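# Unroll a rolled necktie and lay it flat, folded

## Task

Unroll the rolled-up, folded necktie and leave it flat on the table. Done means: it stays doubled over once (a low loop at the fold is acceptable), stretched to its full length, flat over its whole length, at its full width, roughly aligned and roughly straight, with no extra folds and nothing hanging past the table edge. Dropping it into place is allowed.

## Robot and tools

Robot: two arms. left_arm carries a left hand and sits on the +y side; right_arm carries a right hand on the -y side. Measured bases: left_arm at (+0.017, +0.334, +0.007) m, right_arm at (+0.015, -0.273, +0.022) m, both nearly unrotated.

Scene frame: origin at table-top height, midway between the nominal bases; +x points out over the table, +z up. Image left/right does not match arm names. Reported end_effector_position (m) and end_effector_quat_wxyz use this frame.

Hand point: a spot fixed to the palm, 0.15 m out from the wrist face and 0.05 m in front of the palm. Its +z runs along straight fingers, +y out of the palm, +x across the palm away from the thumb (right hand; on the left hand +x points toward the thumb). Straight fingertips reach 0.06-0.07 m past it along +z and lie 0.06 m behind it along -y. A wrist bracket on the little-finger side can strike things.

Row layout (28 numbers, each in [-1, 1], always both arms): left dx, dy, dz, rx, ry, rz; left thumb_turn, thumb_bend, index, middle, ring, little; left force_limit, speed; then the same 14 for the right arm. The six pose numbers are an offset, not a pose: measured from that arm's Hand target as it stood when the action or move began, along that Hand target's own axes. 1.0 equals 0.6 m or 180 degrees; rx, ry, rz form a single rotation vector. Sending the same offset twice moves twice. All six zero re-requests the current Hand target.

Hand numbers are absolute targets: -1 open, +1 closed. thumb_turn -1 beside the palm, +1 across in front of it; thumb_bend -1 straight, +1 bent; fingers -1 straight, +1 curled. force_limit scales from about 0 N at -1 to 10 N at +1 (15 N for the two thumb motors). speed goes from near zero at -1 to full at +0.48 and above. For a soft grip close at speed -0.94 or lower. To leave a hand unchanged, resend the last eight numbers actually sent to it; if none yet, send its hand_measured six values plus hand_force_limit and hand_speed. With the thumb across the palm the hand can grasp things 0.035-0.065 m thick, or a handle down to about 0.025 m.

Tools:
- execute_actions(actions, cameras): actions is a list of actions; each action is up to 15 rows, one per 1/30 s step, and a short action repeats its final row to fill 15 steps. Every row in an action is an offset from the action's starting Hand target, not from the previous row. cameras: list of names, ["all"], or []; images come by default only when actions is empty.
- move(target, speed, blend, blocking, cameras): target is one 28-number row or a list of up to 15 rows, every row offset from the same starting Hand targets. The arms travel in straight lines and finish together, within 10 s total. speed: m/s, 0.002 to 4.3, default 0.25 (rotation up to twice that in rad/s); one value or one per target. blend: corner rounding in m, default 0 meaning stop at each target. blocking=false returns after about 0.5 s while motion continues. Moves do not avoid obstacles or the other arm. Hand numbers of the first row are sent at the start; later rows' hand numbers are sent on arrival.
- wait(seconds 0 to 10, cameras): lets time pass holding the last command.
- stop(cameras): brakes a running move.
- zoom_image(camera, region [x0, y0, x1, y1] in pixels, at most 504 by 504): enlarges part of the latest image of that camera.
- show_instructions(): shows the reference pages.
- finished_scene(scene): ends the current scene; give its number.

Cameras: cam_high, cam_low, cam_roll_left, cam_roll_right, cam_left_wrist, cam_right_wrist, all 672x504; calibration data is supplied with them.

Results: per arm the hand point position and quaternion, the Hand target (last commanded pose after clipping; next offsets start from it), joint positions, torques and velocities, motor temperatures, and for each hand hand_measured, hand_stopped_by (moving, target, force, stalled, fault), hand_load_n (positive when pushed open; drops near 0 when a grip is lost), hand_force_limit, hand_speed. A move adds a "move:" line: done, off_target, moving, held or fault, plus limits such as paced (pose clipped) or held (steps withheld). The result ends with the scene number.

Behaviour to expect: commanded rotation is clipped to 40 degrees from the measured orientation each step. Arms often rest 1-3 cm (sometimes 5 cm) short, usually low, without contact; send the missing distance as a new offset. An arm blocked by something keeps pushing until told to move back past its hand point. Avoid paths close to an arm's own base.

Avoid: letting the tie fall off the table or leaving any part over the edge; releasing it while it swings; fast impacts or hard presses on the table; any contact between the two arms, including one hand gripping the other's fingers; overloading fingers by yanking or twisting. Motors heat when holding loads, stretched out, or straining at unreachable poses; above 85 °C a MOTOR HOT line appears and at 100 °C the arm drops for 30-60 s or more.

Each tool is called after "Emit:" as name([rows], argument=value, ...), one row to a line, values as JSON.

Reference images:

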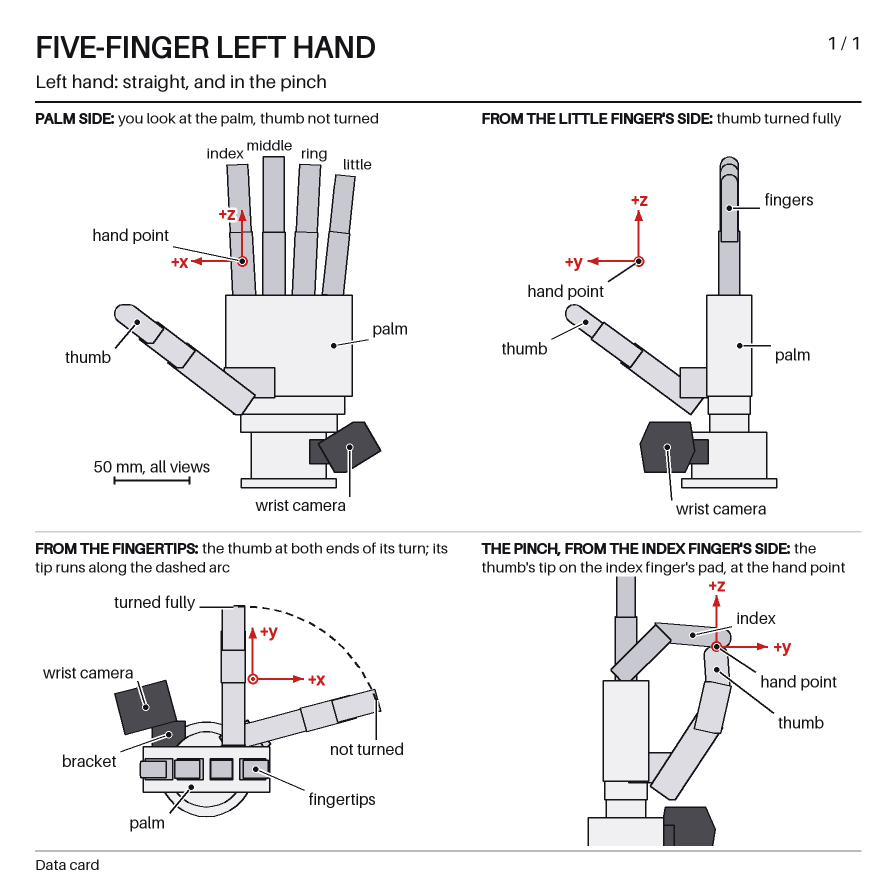

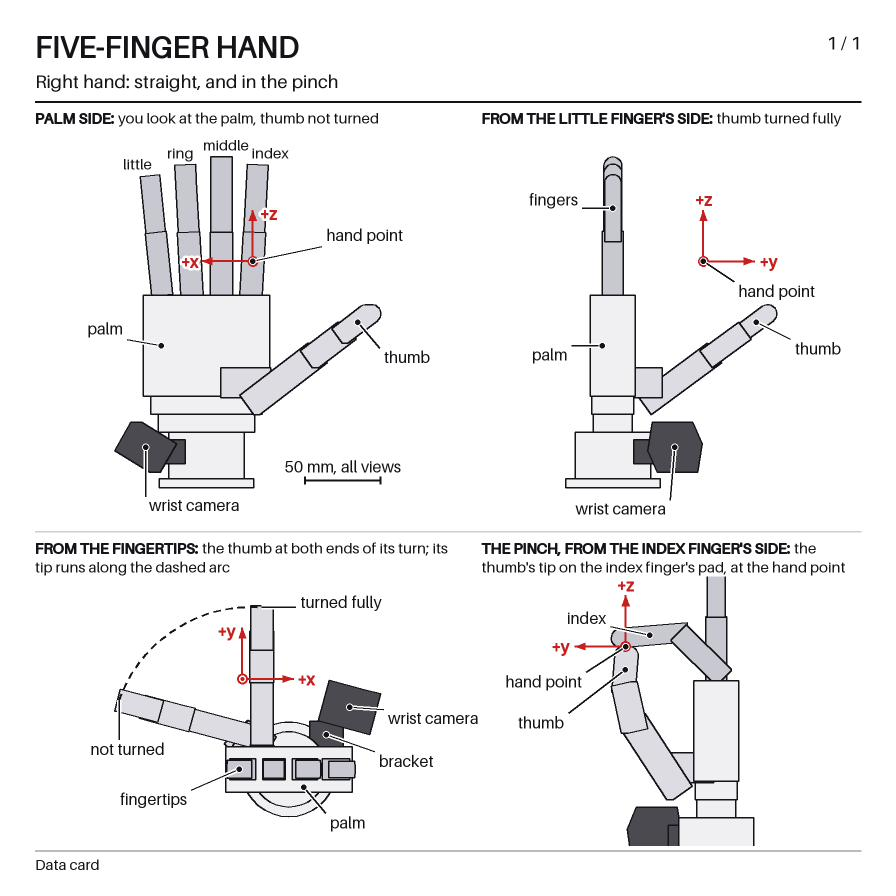

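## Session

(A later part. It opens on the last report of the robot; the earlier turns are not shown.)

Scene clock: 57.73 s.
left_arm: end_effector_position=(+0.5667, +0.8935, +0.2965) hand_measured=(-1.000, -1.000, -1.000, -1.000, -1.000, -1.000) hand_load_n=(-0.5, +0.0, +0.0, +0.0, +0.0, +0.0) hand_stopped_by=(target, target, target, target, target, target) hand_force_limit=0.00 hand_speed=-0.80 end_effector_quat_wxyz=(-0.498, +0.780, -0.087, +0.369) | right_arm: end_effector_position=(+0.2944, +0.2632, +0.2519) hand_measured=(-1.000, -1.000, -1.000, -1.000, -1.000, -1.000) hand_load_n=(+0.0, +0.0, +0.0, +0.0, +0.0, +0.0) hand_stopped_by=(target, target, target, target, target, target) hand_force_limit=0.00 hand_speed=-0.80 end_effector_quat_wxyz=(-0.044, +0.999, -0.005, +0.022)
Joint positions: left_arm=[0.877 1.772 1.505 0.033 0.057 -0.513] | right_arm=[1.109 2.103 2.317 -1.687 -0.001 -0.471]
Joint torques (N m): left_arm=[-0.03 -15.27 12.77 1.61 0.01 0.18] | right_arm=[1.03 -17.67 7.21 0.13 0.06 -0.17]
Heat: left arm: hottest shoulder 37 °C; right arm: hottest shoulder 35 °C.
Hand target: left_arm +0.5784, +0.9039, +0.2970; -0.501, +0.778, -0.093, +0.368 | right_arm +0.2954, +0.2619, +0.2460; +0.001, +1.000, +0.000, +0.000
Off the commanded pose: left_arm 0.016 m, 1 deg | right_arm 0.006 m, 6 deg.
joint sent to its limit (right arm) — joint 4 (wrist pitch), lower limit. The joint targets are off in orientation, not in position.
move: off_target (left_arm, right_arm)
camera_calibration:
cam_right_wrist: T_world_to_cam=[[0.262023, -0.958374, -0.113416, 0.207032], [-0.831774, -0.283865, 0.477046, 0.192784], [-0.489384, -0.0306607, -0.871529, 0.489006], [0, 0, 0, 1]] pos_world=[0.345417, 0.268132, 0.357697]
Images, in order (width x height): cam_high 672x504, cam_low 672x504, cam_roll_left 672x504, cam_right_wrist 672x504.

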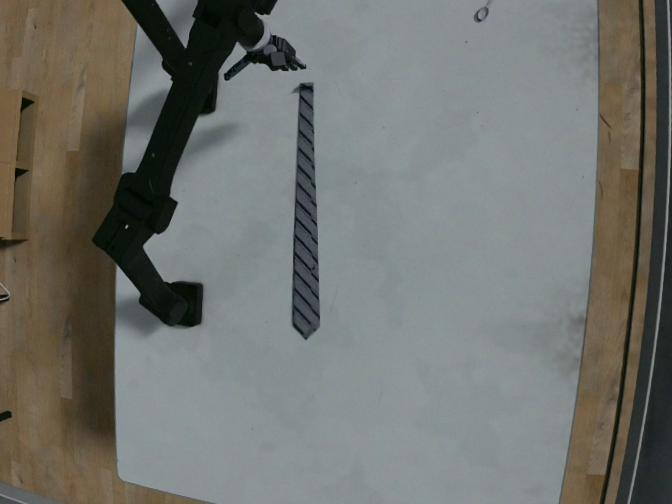

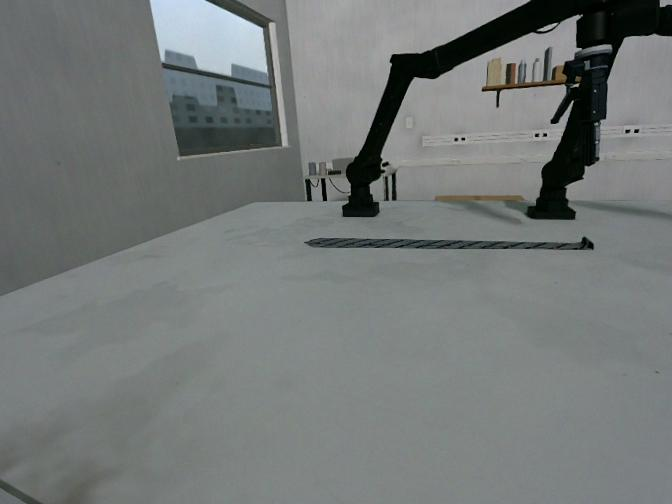

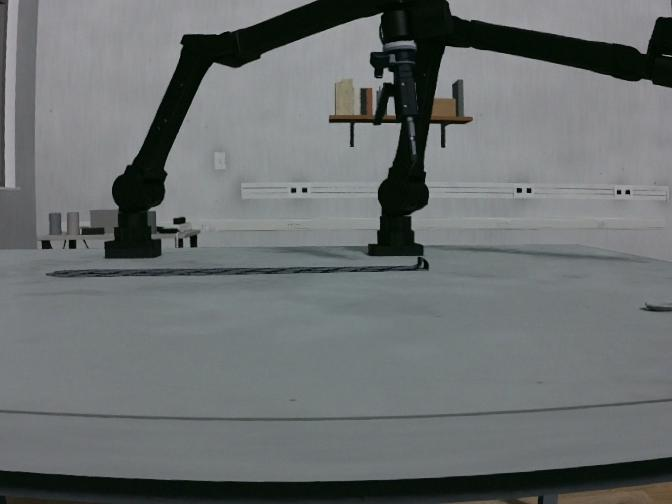

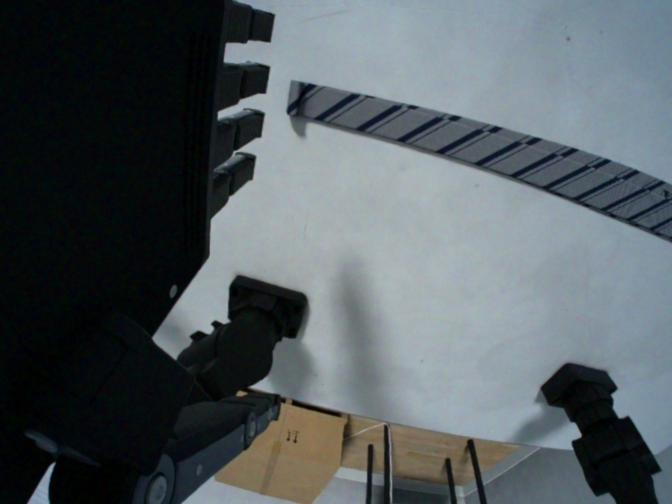

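Emit:
move([
  [0,0,0,0,0,0,-1,-1,-1,-1,-1,-1,0,-0.8,0,-0.022,0.22,0,0,0,-1,-1,-1,-1,-1,-1,0,-0.8],
  [0,0,0,0,0,0,-1,-1,-1,-1,-1,-1,0,-0.8,0,-0.022,0.31,0,0,0,-1,-1,-1,-1,-1,-1,0,-0.8],
], speed=[0.25,0.05], cameras=["cam_roll_left"])

Emit:
zoom_image(camera="cam_roll_left", region=[360, 200, 480, 290])

Emit:
move(target=[0,0,0,0,0,0,-1,-1,-1,-1,-1,-1,0,-0.8,0,0.0,-0.25,0,0,0,-1,-1,-1,-1,-1,-1,0,-0.8], cameras=["cam_low","cam_roll_left","cam_high"])

Emit:
zoom_image(camera="cam_roll_left", region=[380, 230, 460, 290])

Emit:
zoom_image(camera="cam_high", region=[260, 60, 360, 140])

Emit:
zoom_image(camera="cam_high", region=[250, 260, 350, 350])

Scene clock: 68.07 s.
left_arm: end_effector_position=(+0.5667, +0.8935, +0.2965) hand_measured=(-1.000, -1.000, -1.000, -1.000, -1.000, -1.000) hand_load_n=(+0.0, +0.0, +0.0, +0.0, +0.0, +0.0) hand_stopped_by=(target, target, target, target, target, target) hand_force_limit=0.00 hand_speed=-0.80 end_effector_quat_wxyz=(-0.498, +0.780, -0.087, +0.369) | right_arm: end_effector_position=(+0.2990, +0.2725, +0.0791) hand_measured=(-1.000, -1.000, -1.000, -1.000, -1.000, -1.000) hand_load_n=(+0.0, +0.0, +0.0, -1.5, +0.0, +0.0) hand_stopped_by=(target, target, target, target, target, target) hand_force_limit=0.00 hand_speed=-0.80 end_effector_quat_wxyz=(-0.005, +1.000, -0.004, +0.002)
Joint positions: left_arm=[0.877 1.772 1.505 0.033 0.057 -0.513] | right_arm=[1.109 2.216 2.04 -1.384 -0.001 -0.471]
Joint torques (N m): left_arm=[-0.09 -15.27 12.77 1.59 0.01 0.19] | right_arm=[1.79 -17.73 6.02 1.37 0.08 -0.08]
Heat: left arm: hottest elbow 38 °C; right arm: hottest shoulder 36 °C.
Hand target: left_arm +0.5784, +0.9039, +0.2970; -0.501, +0.778, -0.093, +0.368 | right_arm +0.2954, +0.2747, +0.0600; +0.001, +1.000, +0.000, +0.000
Off the commanded pose: left_arm 0.016 m, 1 deg | right_arm 0.020 m, 1 deg.
move: off_target (left_arm, right_arm)
Images, in order (width x height): cam_roll_left 672x504.

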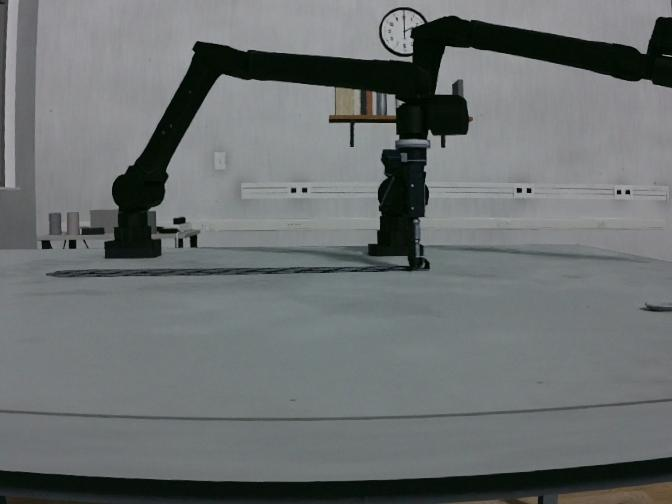

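Scaled by 4.200 from the camera's 672x504 image, which has a finer 960x720 frame.

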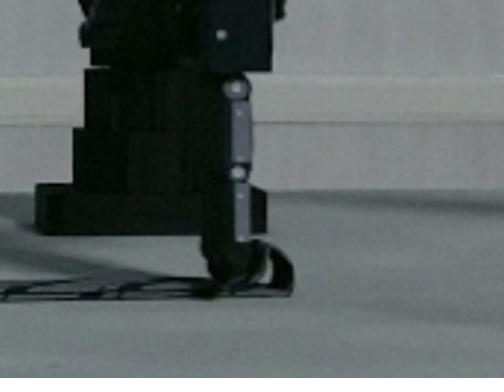

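Scene clock: 69.30 s.
left_arm: end_effector_position=(+0.5667, +0.8935, +0.2965) hand_measured=(-1.000, -1.000, -1.000, -1.000, -1.000, -1.000) hand_load_n=(-0.5, -0.5, -0.5, +0.0, +0.0, +0.0) hand_stopped_by=(target, target, target, target, target, target) hand_force_limit=0.00 hand_speed=-0.80 end_effector_quat_wxyz=(-0.498, +0.780, -0.087, +0.369) | right_arm: end_effector_position=(+0.2968, +0.2682, +0.2072) hand_measured=(-1.000, -1.000, -1.000, -1.000, -1.000, -1.000) hand_load_n=(+0.0, +0.0, +0.0, +0.0, +0.0, +0.0) hand_stopped_by=(target, target, target, target, target, target) hand_force_limit=0.00 hand_speed=-0.80 end_effector_quat_wxyz=(-0.009, +1.000, -0.004, +0.004)
Joint positions: left_arm=[0.877 1.772 1.505 0.033 0.057 -0.513] | right_arm=[1.109 2.179 2.315 -1.687 -0.001 -0.471]
Joint torques (N m): left_arm=[-0.09 -15.27 12.78 1.61 0.01 0.19] | right_arm=[1.85 -18.32 9.59 -0.05 0.08 -0.08]
Heat: left arm: hottest elbow 39 °C; right arm: hottest shoulder 36 °C.
Hand target: left_arm +0.5784, +0.9039, +0.2970; -0.501, +0.778, -0.093, +0.368 | right_arm +0.2955, +0.2750, +0.2099; +0.001, +1.000, +0.000, +0.000
Off the commanded pose: left_arm 0.016 m, 1 deg | right_arm 0.007 m, 1 deg.
joint sent to its limit (right arm) — joint 4 (wrist pitch), lower limit. The joint targets still meet the commanded pose.
move: off_target (left_arm)
Images, in order (width x height): cam_high 672x504, cam_low 672x504, cam_roll_left 672x504.

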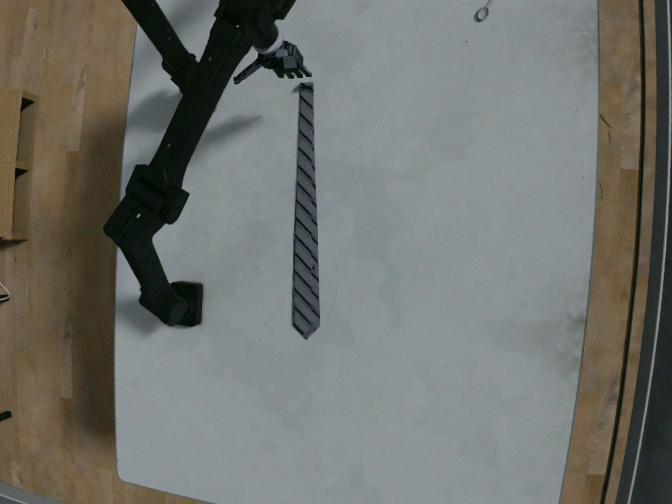

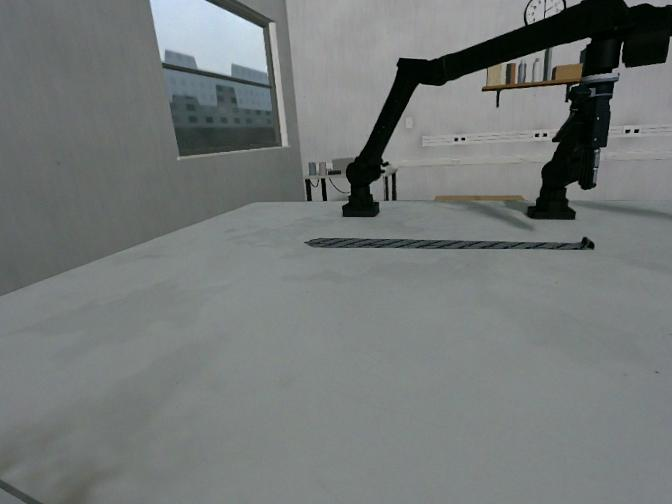

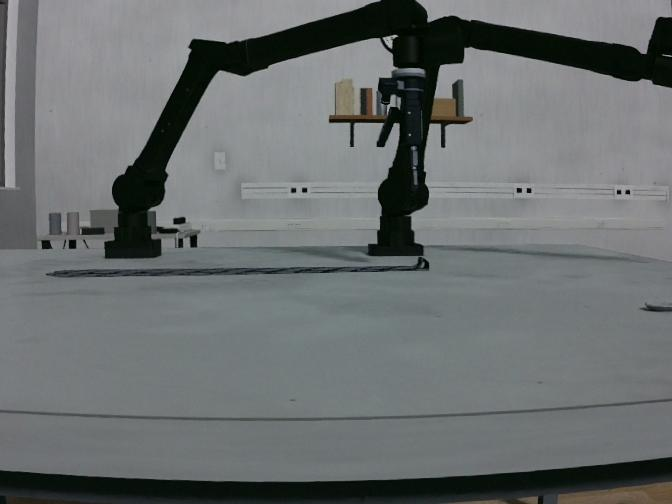

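Scaled by 6.300 from the camera's 672x504 image, which has a finer 960x720 frame.

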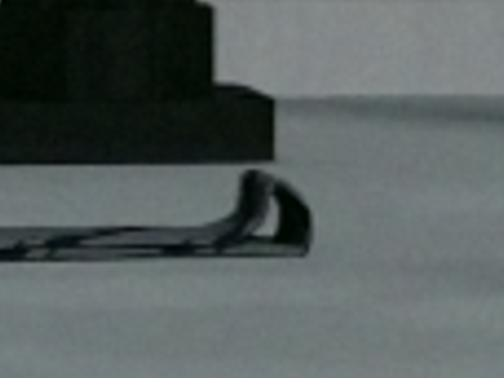

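Scaled by 5.040 from the camera's 672x504 image, which has a finer 960x720 frame.

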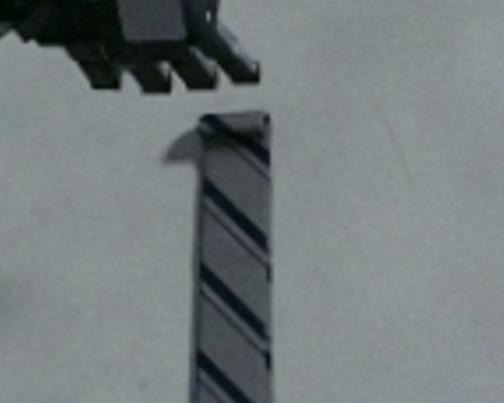

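Scaled by 5.040 from the camera's 672x504 image, which has a finer 960x720 frame.

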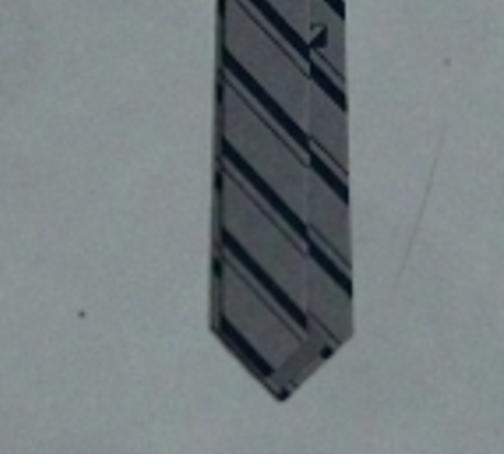

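Emit:
move([
  [0,0,0,0,0,0,-1,-1,-1,-1,-1,-1,0,-0.8,0,-0.027,0.16,0,0,0,-1,-1,-1,-1,-1,-1,0,-0.8],
  [0,0,0,0,0,0,-1,-1,-1,-1,-1,-1,0,-0.8,0,-0.027,0.255,0,0,0,-1,-1,-1,-1,-1,-1,0,-0.8],
], speed=[0.25,0.05], cameras=["cam_roll_left"])

Emit:
zoom_image(camera="cam_roll_left", region=[360, 200, 480, 290])

Emit:
move(target=[0,0,0,0,0,0,-1,-1,-1,-1,-1,-1,0,-0.8,0,0.0,-0.25,0,0,0,-1,-1,-1,-1,-1,-1,0,-0.8], cameras=["cam_low","cam_roll_left","cam_high"])

Emit:
zoom_image(camera="cam_roll_left", region=[380, 230, 460, 290])

Scene clock: 80.30 s.
left_arm: end_effector_position=(+0.5667, +0.8935, +0.2965) hand_measured=(-1.000, -1.000, -1.000, -1.000, -1.000, -1.000) hand_load_n=(+0.0, +0.0, +0.0, +0.0, +0.0, +0.0) hand_stopped_by=(target, target, target, target, target, target) hand_force_limit=0.00 hand_speed=-0.80 end_effector_quat_wxyz=(-0.498, +0.780, -0.087, +0.369) | right_arm: end_effector_position=(+0.2986, +0.2890, +0.0792) hand_measured=(-1.000, -1.000, -1.000, -1.000, -1.000, -1.000) hand_load_n=(+0.0, +0.0, +0.0, -2.0, +0.0, +0.0) hand_stopped_by=(target, target, target, target, target, target) hand_force_limit=0.00 hand_speed=-0.80 end_effector_quat_wxyz=(-0.006, +1.000, +0.002, +0.003)
Joint positions: left_arm=[0.877 1.772 1.505 0.033 0.057 -0.513] | right_arm=[1.122 2.261 2.12 -1.416 -0.001 -0.471]
Joint torques (N m): left_arm=[-0.03 -15.27 12.77 1.61 0.01 0.19] | right_arm=[1.61 -18.26 6.04 1.44 0.08 0.02]
Heat: left arm: hottest elbow 40 °C; right arm: hottest shoulder 37 °C.
Hand target: left_arm +0.5784, +0.9039, +0.2970; -0.501, +0.778, -0.093, +0.368 | right_arm +0.2955, +0.2910, +0.0571; +0.001, +1.000, +0.000, +0.000
Off the commanded pose: left_arm 0.016 m, 1 deg | right_arm 0.023 m, 1 deg.
move: off_target (left_arm, right_arm)
Images, in order (width x height): cam_roll_left 672x504.

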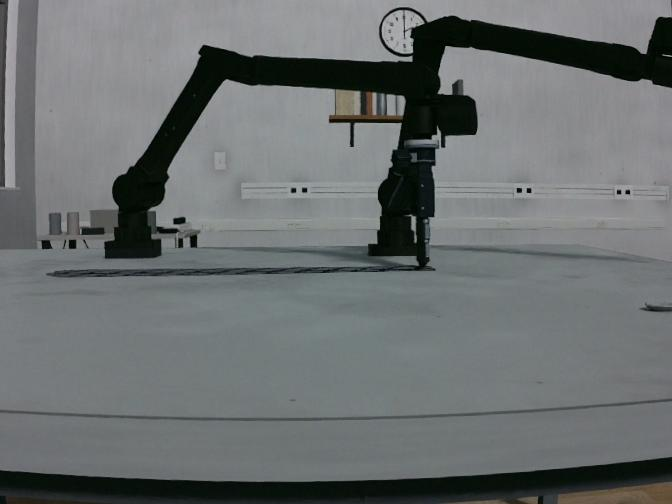

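Scaled by 4.200 from the camera's 672x504 image, which has a finer 960x720 frame.

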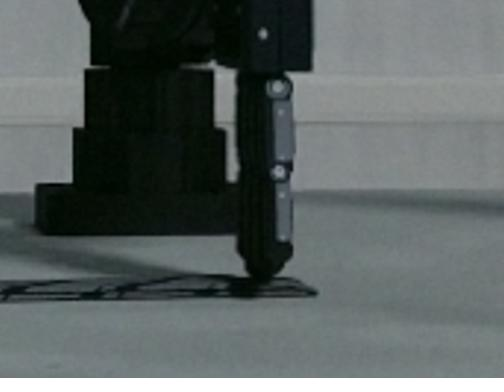

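Scene clock: 81.53 s.
left_arm: end_effector_position=(+0.5667, +0.8935, +0.2965) hand_measured=(-1.000, -1.000, -1.000, -1.000, -1.000, -1.000) hand_load_n=(+0.0, +0.0, +0.0, -0.5, +0.0, +0.0) hand_stopped_by=(target, target, target, target, target, target) hand_force_limit=0.00 hand_speed=-0.80 end_effector_quat_wxyz=(-0.498, +0.780, -0.087, +0.369) | right_arm: end_effector_position=(+0.2966, +0.2850, +0.2045) hand_measured=(-1.000, -1.000, -1.000, -1.000, -1.000, -1.000) hand_load_n=(+0.0, +0.0, +0.0, +0.0, +0.5, +0.0) hand_stopped_by=(target, target, target, target, target, target) hand_force_limit=0.00 hand_speed=-0.80 end_effector_quat_wxyz=(-0.020, +1.000, +0.002, +0.010)
Joint positions: left_arm=[0.877 1.772 1.505 0.033 0.057 -0.513] | right_arm=[1.122 2.215 2.375 -1.686 -0.001 -0.471]
Joint torques (N m): left_arm=[-0.09 -15.33 12.77 1.62 0.01 0.19] | right_arm=[1.55 -18.61 9.58 -0.03 0.09 0.02]
Heat: left arm: hottest elbow 40 °C; right arm: hottest shoulder 37 °C.
Hand target: left_arm +0.5784, +0.9039, +0.2970; -0.501, +0.778, -0.093, +0.368 | right_arm +0.2956, +0.2912, +0.2071; +0.000, +1.000, +0.000, +0.000
Off the commanded pose: left_arm 0.016 m, 1 deg | right_arm 0.007 m, 3 deg.
joint sent to its limit (right arm) — joint 4 (wrist pitch), lower limit. The joint targets are off in orientation, not in position.
move: off_target (left_arm, right_arm)
Images, in order (width x height): cam_high 672x504, cam_low 672x504, cam_roll_left 672x504.

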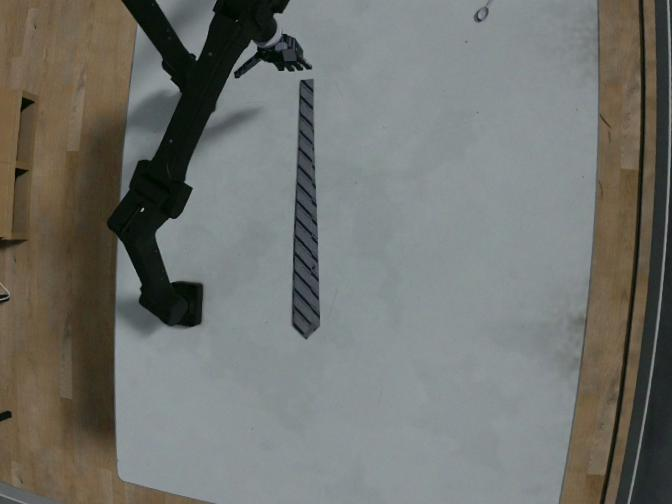

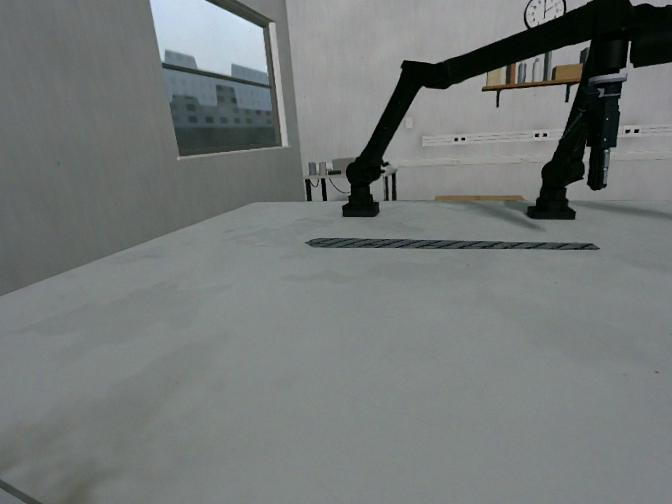

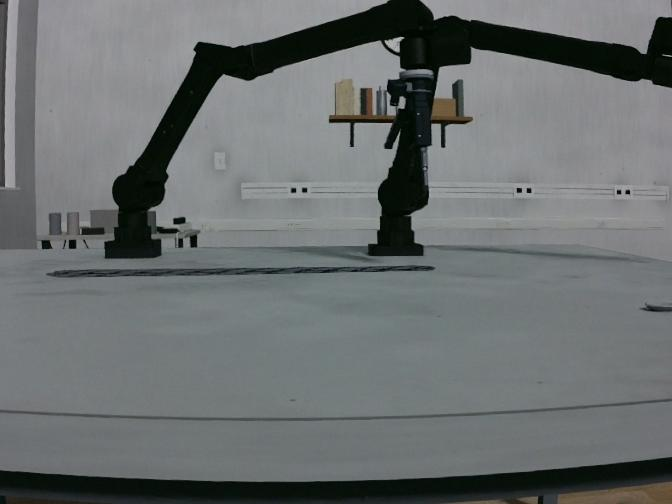

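Scaled by 6.300 from the camera's 672x504 image, which has a finer 960x720 frame.

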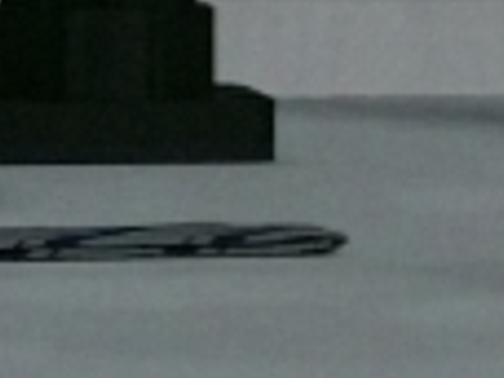

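Perfectly flat.

Emit:
finished_scene(scene=2)

The scene is finished: the task was done.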